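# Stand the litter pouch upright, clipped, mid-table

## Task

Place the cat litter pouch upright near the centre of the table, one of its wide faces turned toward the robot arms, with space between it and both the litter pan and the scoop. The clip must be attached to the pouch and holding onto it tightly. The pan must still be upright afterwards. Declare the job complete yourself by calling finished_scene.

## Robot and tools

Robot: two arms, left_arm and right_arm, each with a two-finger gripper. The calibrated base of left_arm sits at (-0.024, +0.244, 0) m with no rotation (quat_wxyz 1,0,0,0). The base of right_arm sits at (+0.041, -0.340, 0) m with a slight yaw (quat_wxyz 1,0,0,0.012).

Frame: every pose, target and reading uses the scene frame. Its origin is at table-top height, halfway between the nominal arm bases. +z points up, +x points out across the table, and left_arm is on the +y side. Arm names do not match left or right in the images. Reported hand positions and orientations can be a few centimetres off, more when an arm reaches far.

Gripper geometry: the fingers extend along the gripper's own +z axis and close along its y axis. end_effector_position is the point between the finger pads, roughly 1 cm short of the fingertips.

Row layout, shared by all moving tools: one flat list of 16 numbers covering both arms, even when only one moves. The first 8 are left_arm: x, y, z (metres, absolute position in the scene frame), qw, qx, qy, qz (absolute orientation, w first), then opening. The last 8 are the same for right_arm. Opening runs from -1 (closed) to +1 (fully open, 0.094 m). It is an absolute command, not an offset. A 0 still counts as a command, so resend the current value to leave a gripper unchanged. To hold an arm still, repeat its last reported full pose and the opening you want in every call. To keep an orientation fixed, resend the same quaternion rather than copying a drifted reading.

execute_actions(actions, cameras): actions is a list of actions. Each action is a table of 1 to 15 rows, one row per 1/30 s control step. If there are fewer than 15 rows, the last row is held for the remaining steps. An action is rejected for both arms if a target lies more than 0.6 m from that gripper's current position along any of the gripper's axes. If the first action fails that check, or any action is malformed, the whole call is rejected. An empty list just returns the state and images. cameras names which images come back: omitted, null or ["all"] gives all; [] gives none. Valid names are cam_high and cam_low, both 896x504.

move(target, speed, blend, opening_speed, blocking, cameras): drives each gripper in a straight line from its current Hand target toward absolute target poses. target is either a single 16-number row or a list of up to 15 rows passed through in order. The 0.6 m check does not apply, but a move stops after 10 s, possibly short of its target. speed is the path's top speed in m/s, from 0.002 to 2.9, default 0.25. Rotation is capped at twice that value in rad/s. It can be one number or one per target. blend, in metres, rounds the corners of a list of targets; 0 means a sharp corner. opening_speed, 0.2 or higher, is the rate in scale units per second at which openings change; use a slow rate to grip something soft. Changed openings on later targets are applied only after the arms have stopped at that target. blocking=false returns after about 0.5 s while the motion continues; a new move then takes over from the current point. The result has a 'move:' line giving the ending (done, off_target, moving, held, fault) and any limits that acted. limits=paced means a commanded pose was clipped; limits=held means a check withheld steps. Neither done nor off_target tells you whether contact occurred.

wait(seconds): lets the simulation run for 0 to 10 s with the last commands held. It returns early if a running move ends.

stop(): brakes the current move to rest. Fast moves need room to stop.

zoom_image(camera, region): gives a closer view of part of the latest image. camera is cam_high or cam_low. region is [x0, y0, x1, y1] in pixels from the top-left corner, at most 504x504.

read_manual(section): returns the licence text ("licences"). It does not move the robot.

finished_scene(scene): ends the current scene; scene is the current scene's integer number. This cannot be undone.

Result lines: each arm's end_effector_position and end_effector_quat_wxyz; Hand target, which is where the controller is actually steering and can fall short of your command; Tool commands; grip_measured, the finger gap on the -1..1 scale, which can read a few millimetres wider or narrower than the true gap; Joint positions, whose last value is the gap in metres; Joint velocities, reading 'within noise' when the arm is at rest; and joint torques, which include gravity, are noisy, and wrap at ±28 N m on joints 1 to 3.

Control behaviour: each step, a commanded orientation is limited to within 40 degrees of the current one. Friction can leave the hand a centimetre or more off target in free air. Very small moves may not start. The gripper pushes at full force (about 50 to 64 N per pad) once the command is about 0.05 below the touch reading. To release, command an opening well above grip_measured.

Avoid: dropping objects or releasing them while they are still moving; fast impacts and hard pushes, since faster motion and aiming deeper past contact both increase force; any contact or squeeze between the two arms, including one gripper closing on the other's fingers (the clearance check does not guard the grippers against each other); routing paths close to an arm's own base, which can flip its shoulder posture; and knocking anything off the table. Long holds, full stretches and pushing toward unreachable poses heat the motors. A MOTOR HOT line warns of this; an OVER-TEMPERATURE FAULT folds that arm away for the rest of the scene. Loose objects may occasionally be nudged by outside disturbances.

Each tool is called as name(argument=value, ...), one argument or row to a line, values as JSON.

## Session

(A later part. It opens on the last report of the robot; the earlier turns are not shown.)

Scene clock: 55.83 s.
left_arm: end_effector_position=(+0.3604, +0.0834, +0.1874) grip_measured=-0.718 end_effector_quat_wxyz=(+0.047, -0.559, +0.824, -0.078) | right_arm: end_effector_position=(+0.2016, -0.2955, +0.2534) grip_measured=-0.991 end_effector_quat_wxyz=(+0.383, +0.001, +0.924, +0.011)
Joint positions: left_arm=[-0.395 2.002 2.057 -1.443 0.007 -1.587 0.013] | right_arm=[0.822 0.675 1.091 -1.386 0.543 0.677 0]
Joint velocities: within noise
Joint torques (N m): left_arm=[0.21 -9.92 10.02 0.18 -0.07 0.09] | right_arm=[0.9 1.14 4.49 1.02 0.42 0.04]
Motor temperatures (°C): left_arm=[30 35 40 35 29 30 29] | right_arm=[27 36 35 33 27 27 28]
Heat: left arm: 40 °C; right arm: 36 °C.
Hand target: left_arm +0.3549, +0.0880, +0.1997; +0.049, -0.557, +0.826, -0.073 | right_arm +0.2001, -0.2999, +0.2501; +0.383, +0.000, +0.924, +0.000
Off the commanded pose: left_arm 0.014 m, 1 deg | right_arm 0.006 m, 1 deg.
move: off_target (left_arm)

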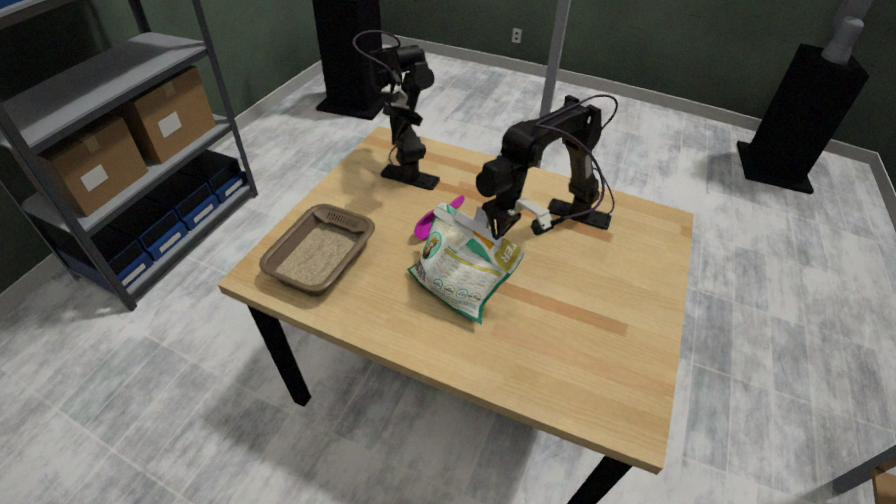

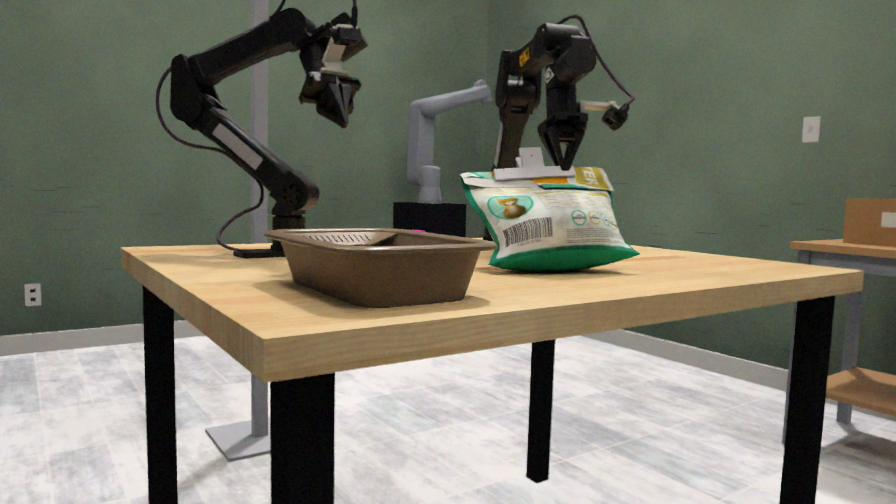

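move(
  target=[
    [0.345, 0.09, 0.275, 0.0278, -0.6355, 0.7709, -0.0337, -0.9, 0.2, -0.3, 0.25, 0.3827, 0, 0.9239, 0, -1],
  ],
  speed=0.1,
)

zoom_image(
  camera="cam_high",
  region=[400, 200, 560, 320],
)

zoom_image(
  camera="cam_low",
  region=[465, 130, 645, 280],
)

Scene clock: 57.93 s.
left_arm: end_effector_position=(+0.3426, +0.0926, +0.2256) grip_measured=-0.731 end_effector_quat_wxyz=(+0.047, -0.635, +0.767, -0.076) | right_arm: end_effector_position=(+0.2016, -0.2955, +0.2534) grip_measured=-0.991 end_effector_quat_wxyz=(+0.383, +0.001, +0.924, +0.011)
Joint positions: left_arm=[-0.4 1.982 2.192 -1.602 -0.013 -1.782 0.013] | right_arm=[0.822 0.675 1.091 -1.386 0.543 0.677 0]
Joint velocities: within noise
Joint torques (N m): left_arm=[-0.58 -15.43 10.95 0.94 -0.11 0.02] | right_arm=[0.61 1.28 4.45 1.01 0.48 0.02]
Motor temperatures (°C): left_arm=[30 37 40 34 29 30 29] | right_arm=[27 35 35 33 27 27 28]
Heat: left arm: 40 °C; right arm: 35 °C.
Hand target: left_arm +0.3424, +0.0913, +0.2728; +0.084, -0.627, +0.761, -0.142 | right_arm +0.2001, -0.2999, +0.2501; +0.383, +0.000, +0.924, +0.000
Off the commanded pose: left_arm 0.050 m, 5 deg | right_arm 0.006 m, 1 deg.
joint read past its limit (left arm) — joint 4 (wrist pitch), lower limit.
joint sent to its limit (left arm) — joint 4 (wrist pitch), lower limit. The joint targets are off in position and orientation.
move: off_target (left_arm)

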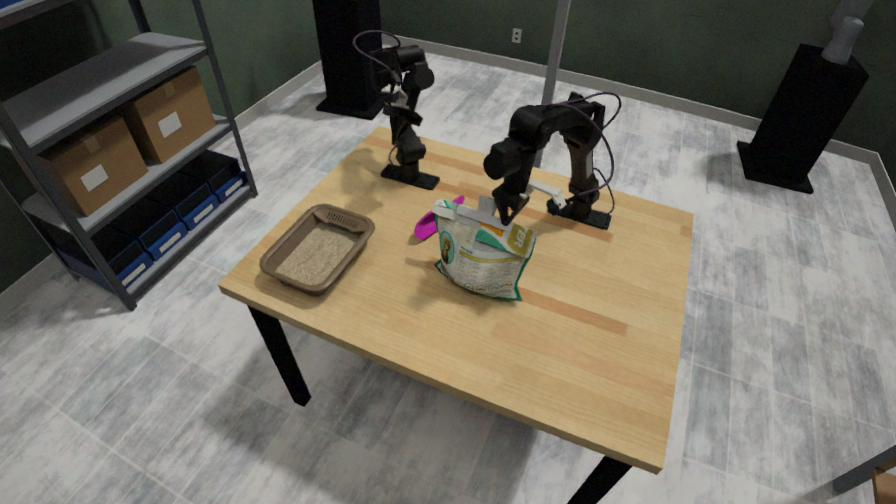

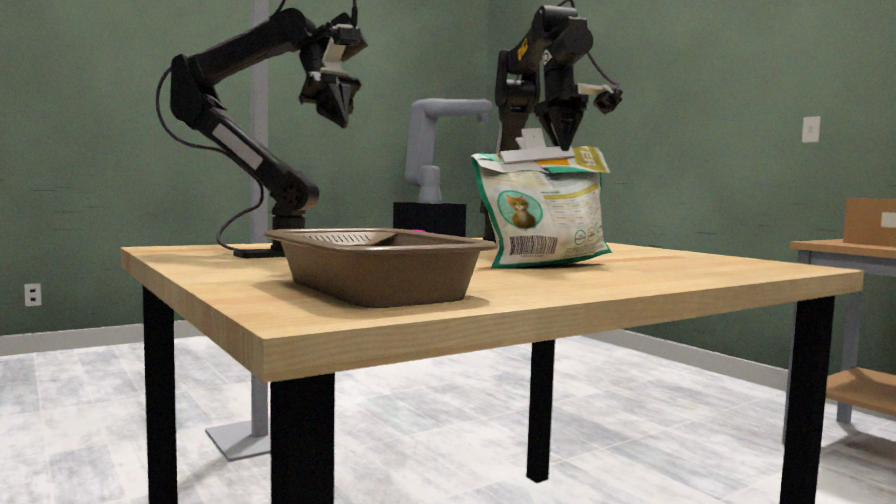

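Scaled by 3.150.

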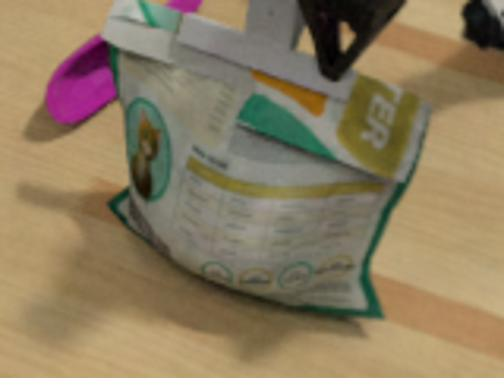

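Scaled by 2.800.

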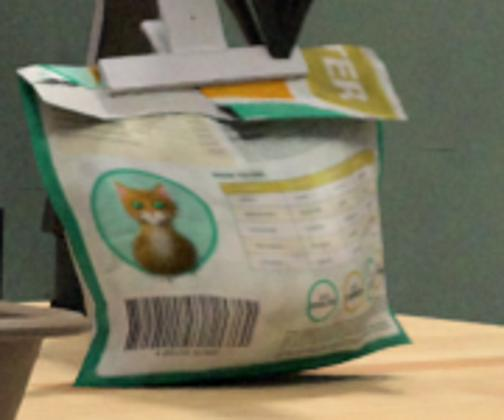

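move(
  target=[
    [0.275, 0.088, 0.265, 0.0857, -0.6505, 0.7483, -0.0985, -0.9, 0.2, -0.3, 0.25, 0.3827, 0, 0.9239, 0, -1],
  ],
  speed=0.08,
)

zoom_image(
  camera="cam_high",
  region=[400, 200, 560, 320],
)

zoom_image(
  camera="cam_low",
  region=[465, 130, 645, 280],
)

Scene clock: 59.67 s.
left_arm: end_effector_position=(+0.2772, +0.0860, +0.2345) grip_measured=-0.736 end_effector_quat_wxyz=(+0.062, -0.655, +0.751, -0.055) | right_arm: end_effector_position=(+0.2016, -0.2955, +0.2534) grip_measured=-0.991 end_effector_quat_wxyz=(+0.383, +0.001, +0.924, +0.011)
Joint positions: left_arm=[-0.529 1.776 1.956 -1.606 -0.083 -1.959 0.012] | right_arm=[0.822 0.675 1.091 -1.386 0.543 0.677 0]
Joint velocities: within noise
Joint torques (N m): left_arm=[-0.79 -13.14 7.09 0.84 -0.29 0.08] | right_arm=[0.7 1.11 4.68 1.03 0.43 0.01]
Motor temperatures (°C): left_arm=[30 38 40 34 29 30 29] | right_arm=[27 35 35 33 27 27 28]
Heat: left arm: 40 °C; right arm: 35 °C.
Hand target: left_arm +0.2750, +0.0881, +0.2636; +0.087, -0.650, +0.748, -0.104 | right_arm +0.2001, -0.2999, +0.2501; +0.383, +0.000, +0.924, +0.000
Off the commanded pose: left_arm 0.031 m, 6 deg | right_arm 0.006 m, 1 deg.
joint read past its limit (left arm) — joint 4 (wrist pitch), lower limit.
joint sent to its limit (left arm) — joint 4 (wrist pitch), lower limit. The joint targets still meet the commanded pose.
move: off_target (left_arm)

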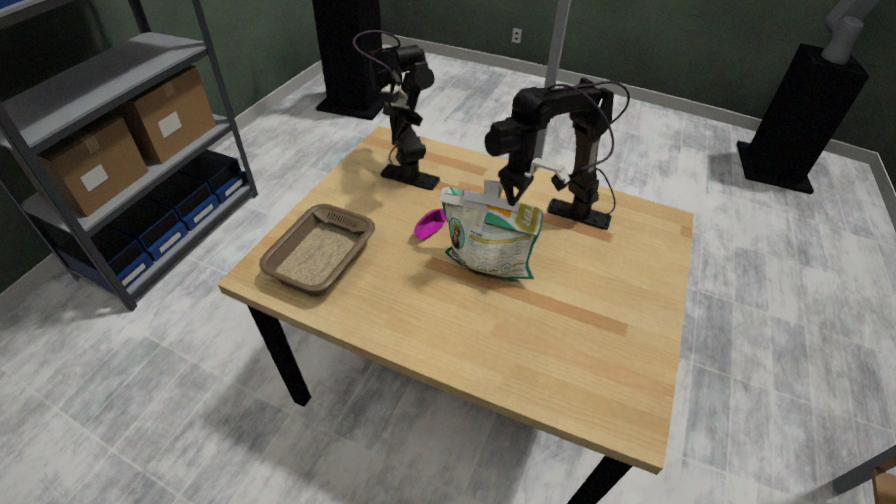

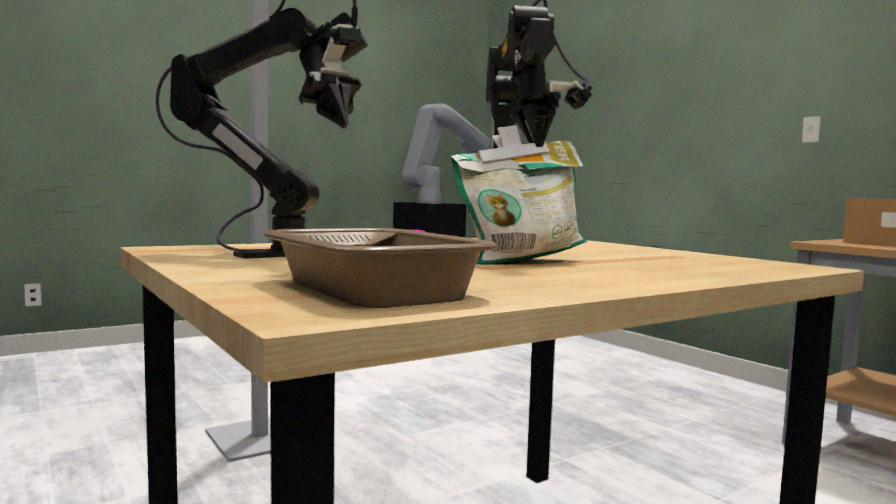

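Scaled by 3.150.

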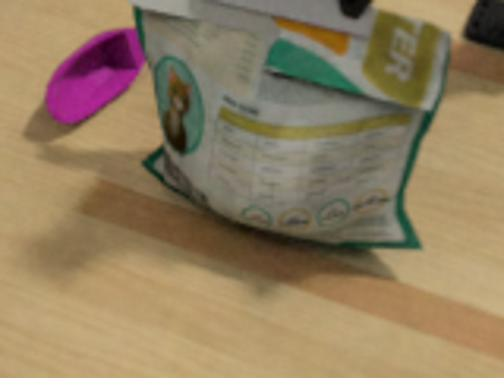

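Scaled by 2.800.

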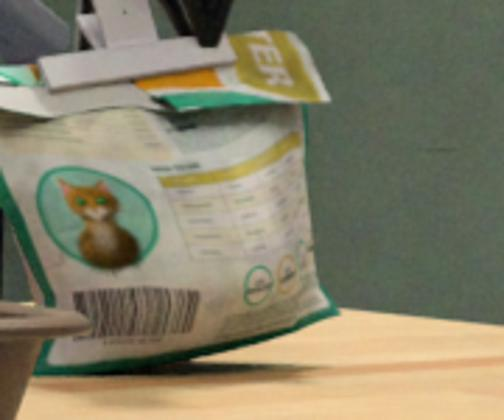

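move(
  target=[
    [0.25, 0.08, 0.265, 0.0857, -0.6505, 0.7483, -0.0985, -0.9, 0.2, -0.3, 0.25, 0.3827, 0, 0.9239, 0, -1],
    [0.27, 0.08, 0.225, 0.0857, -0.6505, 0.7483, -0.0985, -0.9, 0.2, -0.3, 0.25, 0.3827, 0, 0.9239, 0, -1],
  ],
  speed=0.08,
)

zoom_image(
  camera="cam_high",
  region=[400, 170, 560, 290],
)

zoom_image(
  camera="cam_low",
  region=[445, 130, 625, 280],
)

Scene clock: 61.50 s.
left_arm: end_effector_position=(+0.2605, +0.0888, +0.2131) grip_measured=-0.737 end_effector_quat_wxyz=(+0.076, -0.656, +0.749, -0.050) | right_arm: end_effector_position=(+0.2016, -0.2956, +0.2534) grip_measured=-0.991 end_effector_quat_wxyz=(+0.383, +0.001, +0.924, +0.011)
Joint positions: left_arm=[-0.568 1.68 1.75 -1.5 -0.118 -1.998 0.012] | right_arm=[0.822 0.675 1.091 -1.387 0.543 0.677 0]
Joint velocities: within noise
Joint torques (N m): left_arm=[-0.34 -9.4 6.04 1.4 0.03 0.12] | right_arm=[0.62 1.36 4.29 1.01 0.43 0.01]
Motor temperatures (°C): left_arm=[30 39 40 34 29 30 29] | right_arm=[27 35 35 33 27 27 28]
Heat: left arm: 40 °C; right arm: 35 °C.
Hand target: left_arm +0.2693, +0.0804, +0.2257; +0.086, -0.650, +0.748, -0.097 | right_arm +0.2001, -0.3000, +0.2501; +0.383, +0.000, +0.924, +0.000
Off the commanded pose: left_arm 0.018 m, 6 deg | right_arm 0.006 m, 1 deg.
move: off_target (left_arm)

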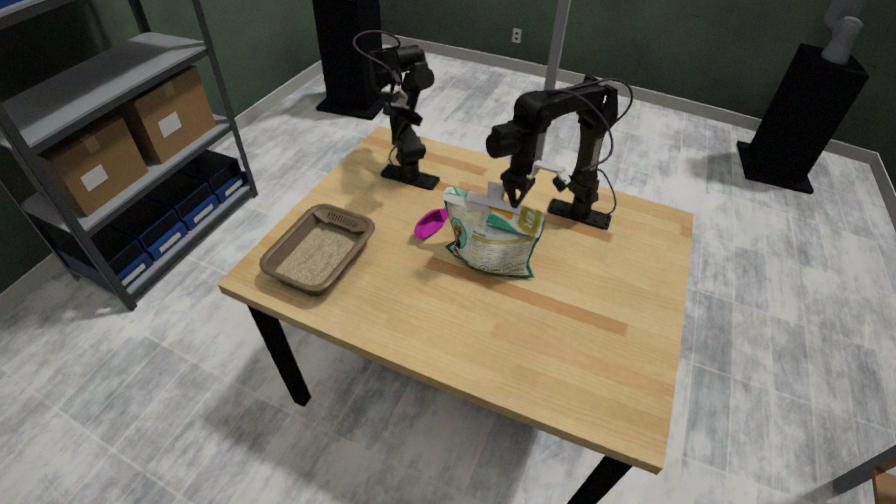

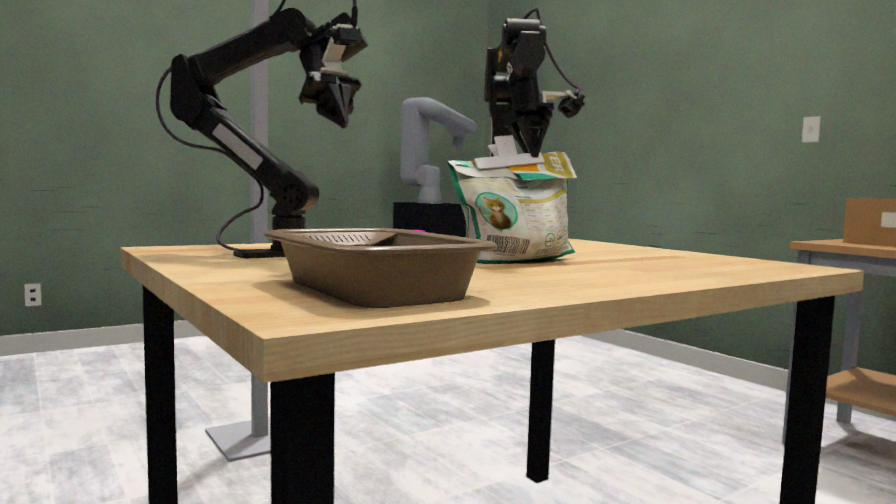

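Scaled by 3.150.

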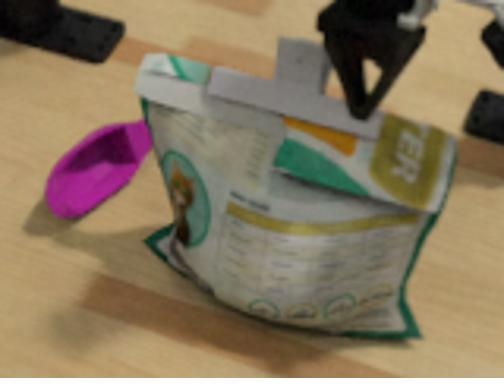

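Scaled by 2.800.

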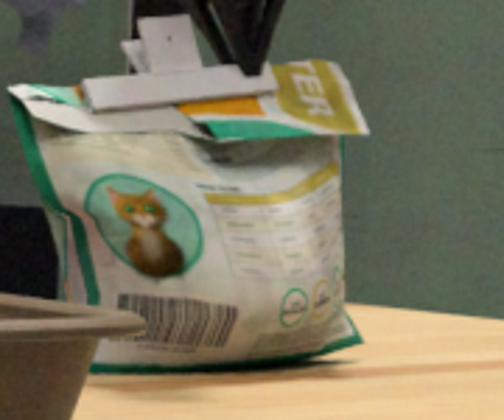

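move(
  target=[
    [0.315, 0.083, 0.205, 0.0857, -0.6505, 0.7483, -0.0985, -0.9, 0.2, -0.3, 0.25, 0.3827, 0, 0.9239, 0, -1],
  ],
  speed=0.08,
)

zoom_image(
  camera="cam_high",
  region=[400, 170, 560, 290],
)

zoom_image(
  camera="cam_low",
  region=[445, 130, 625, 280],
)

Scene clock: 62.77 s.
left_arm: end_effector_position=(+0.3042, +0.0933, +0.2013) grip_measured=-0.737 end_effector_quat_wxyz=(+0.087, -0.657, +0.745, -0.076) | right_arm: end_effector_position=(+0.2016, -0.2956, +0.2534) grip_measured=-0.991 end_effector_quat_wxyz=(+0.383, +0.001, +0.924, +0.011)
Joint positions: left_arm=[-0.487 1.749 1.771 -1.388 -0.108 -1.921 0.012] | right_arm=[0.822 0.675 1.091 -1.387 0.543 0.677 0]
Joint velocities: within noise
Joint torques (N m): left_arm=[0.05 -6.09 8.8 1.16 0.12 0.16] | right_arm=[0.59 1.11 4.51 1.04 0.42 0.05]
Motor temperatures (°C): left_arm=[30 39 40 34 29 30 29] | right_arm=[27 35 35 33 27 27 28]
Heat: left arm: 40 °C; right arm: 35 °C.
Hand target: left_arm +0.3146, +0.0833, +0.2052; +0.086, -0.650, +0.748, -0.099 | right_arm +0.2001, -0.3000, +0.2501; +0.383, +0.000, +0.924, +0.000
Off the commanded pose: left_arm 0.015 m, 3 deg | right_arm 0.006 m, 1 deg.
move: off_target (left_arm)

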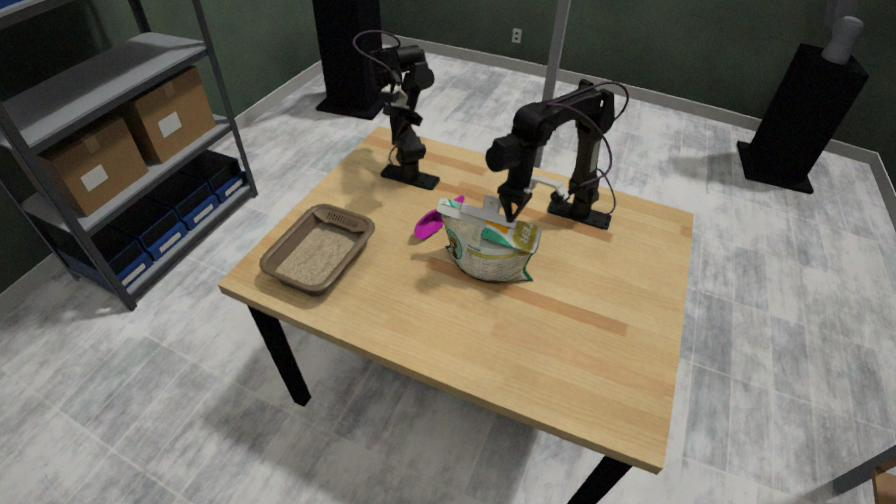

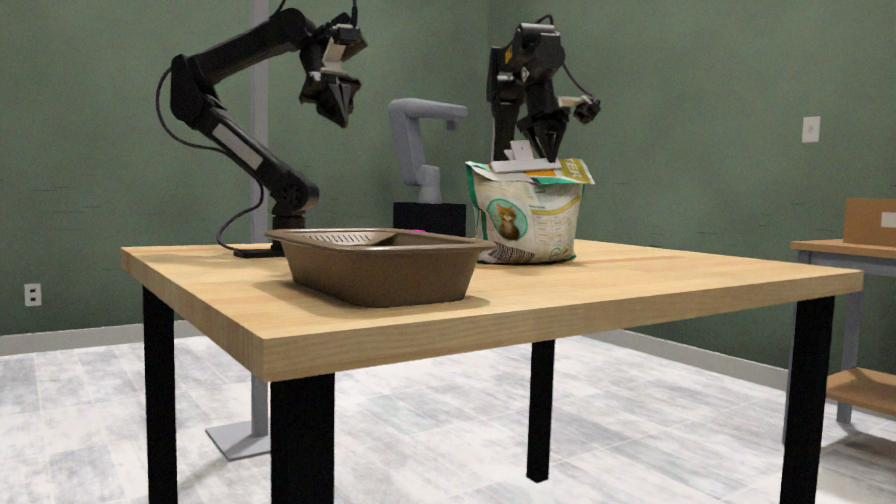

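Scaled by 3.150.

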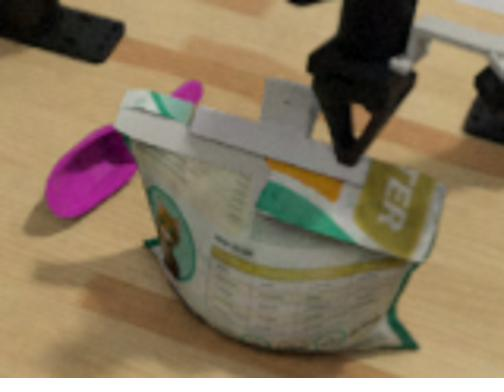

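Scaled by 2.800.

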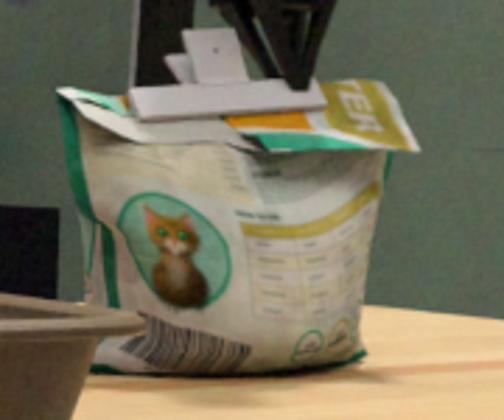

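move(
  target=[
    [0.315, 0.083, 0.205, 0.0857, -0.6505, 0.7483, -0.0985, 0.0, 0.2, -0.3, 0.25, 0.3827, 0, 0.9239, 0, -1],
    [0.305, 0.088, 0.32, 0.0857, -0.6505, 0.7483, -0.0985, 0.0, 0.2, -0.3, 0.25, 0.3827, 0, 0.9239, 0, -1],
  ],
  speed=0.12,
  opening_speed=0.8,
)

zoom_image(
  camera="cam_high",
  region=[400, 170, 560, 290],
)

zoom_image(
  camera="cam_low",
  region=[445, 130, 625, 280],
)

Scene clock: 65.73 s.
left_arm: end_effector_position=(+0.3109, +0.0854, +0.3124) grip_measured=-0.001 end_effector_quat_wxyz=(+0.120, -0.641, +0.734, -0.189) | right_arm: end_effector_position=(+0.2016, -0.2956, +0.2534) grip_measured=-0.991 end_effector_quat_wxyz=(+0.383, +0.001, +0.924, +0.011)
Joint positions: left_arm=[-0.487 1.751 2.187 -1.563 -0.086 -1.902 0.047] | right_arm=[0.822 0.675 1.091 -1.387 0.543 0.677 0]
Joint velocities: within noise
Joint torques (N m): left_arm=[-0.24 -7.68 7.43 1.02 -0.15 0.07] | right_arm=[0.59 1.11 4.56 1.04 0.42 0.11]
Motor temperatures (°C): left_arm=[30 38 40 34 29 30 29] | right_arm=[27 35 35 33 27 27 28]
Heat: left arm: 40 °C; right arm: 35 °C.
Hand target: left_arm +0.3050, +0.0881, +0.3193; +0.124, -0.636, +0.737, -0.191 | right_arm +0.2001, -0.3000, +0.2501; +0.383, +0.000, +0.924, +0.000
Off the commanded pose: left_arm 0.010 m, 11 deg | right_arm 0.006 m, 1 deg.
joint sent to its limit (left arm) — joint 4 (wrist pitch), lower limit. The joint targets are off in orientation, not in position.
move: off_target (left_arm)

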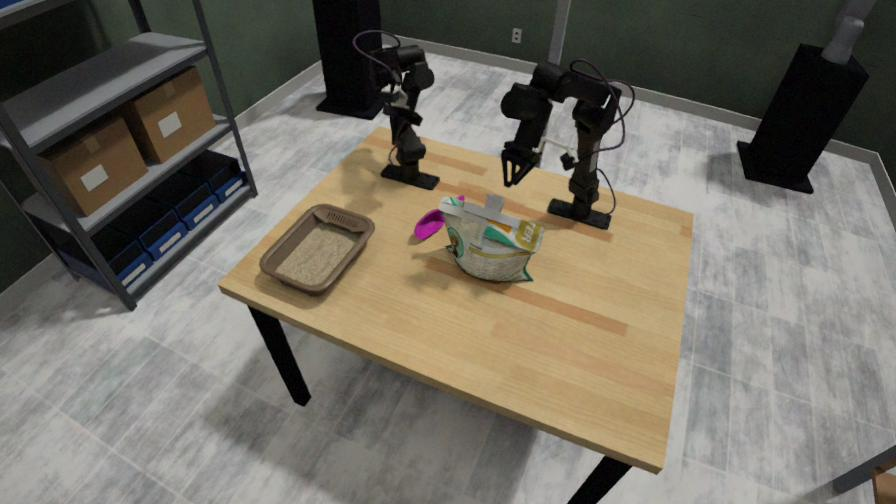

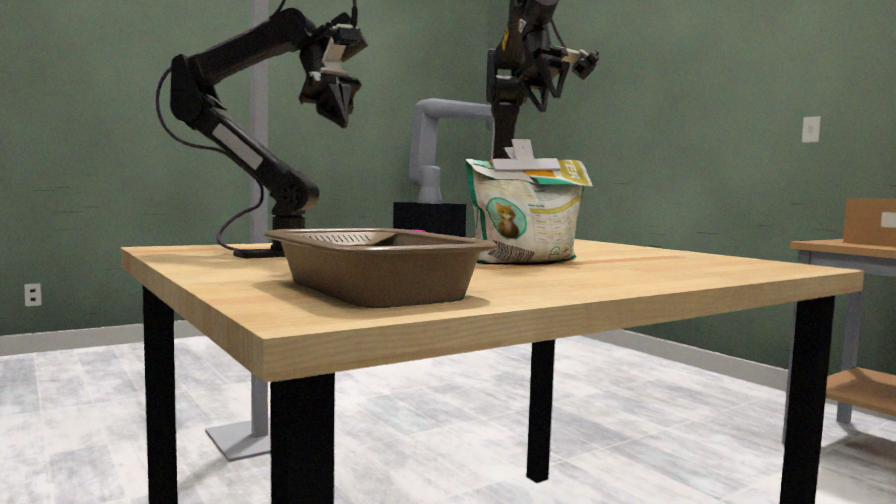

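Scaled by 3.150.

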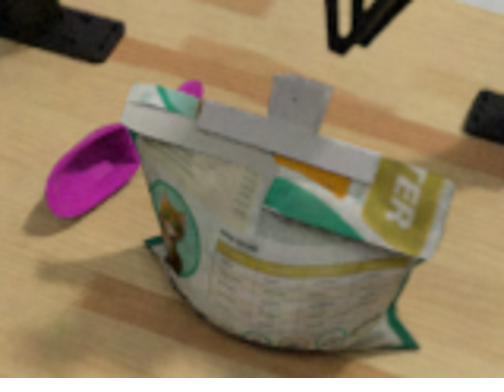

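Scaled by 2.800.

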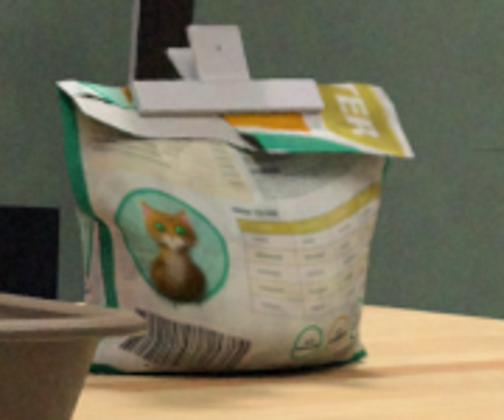

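finished_scene(
  scene=1,
)

The scene is finished: the task was done.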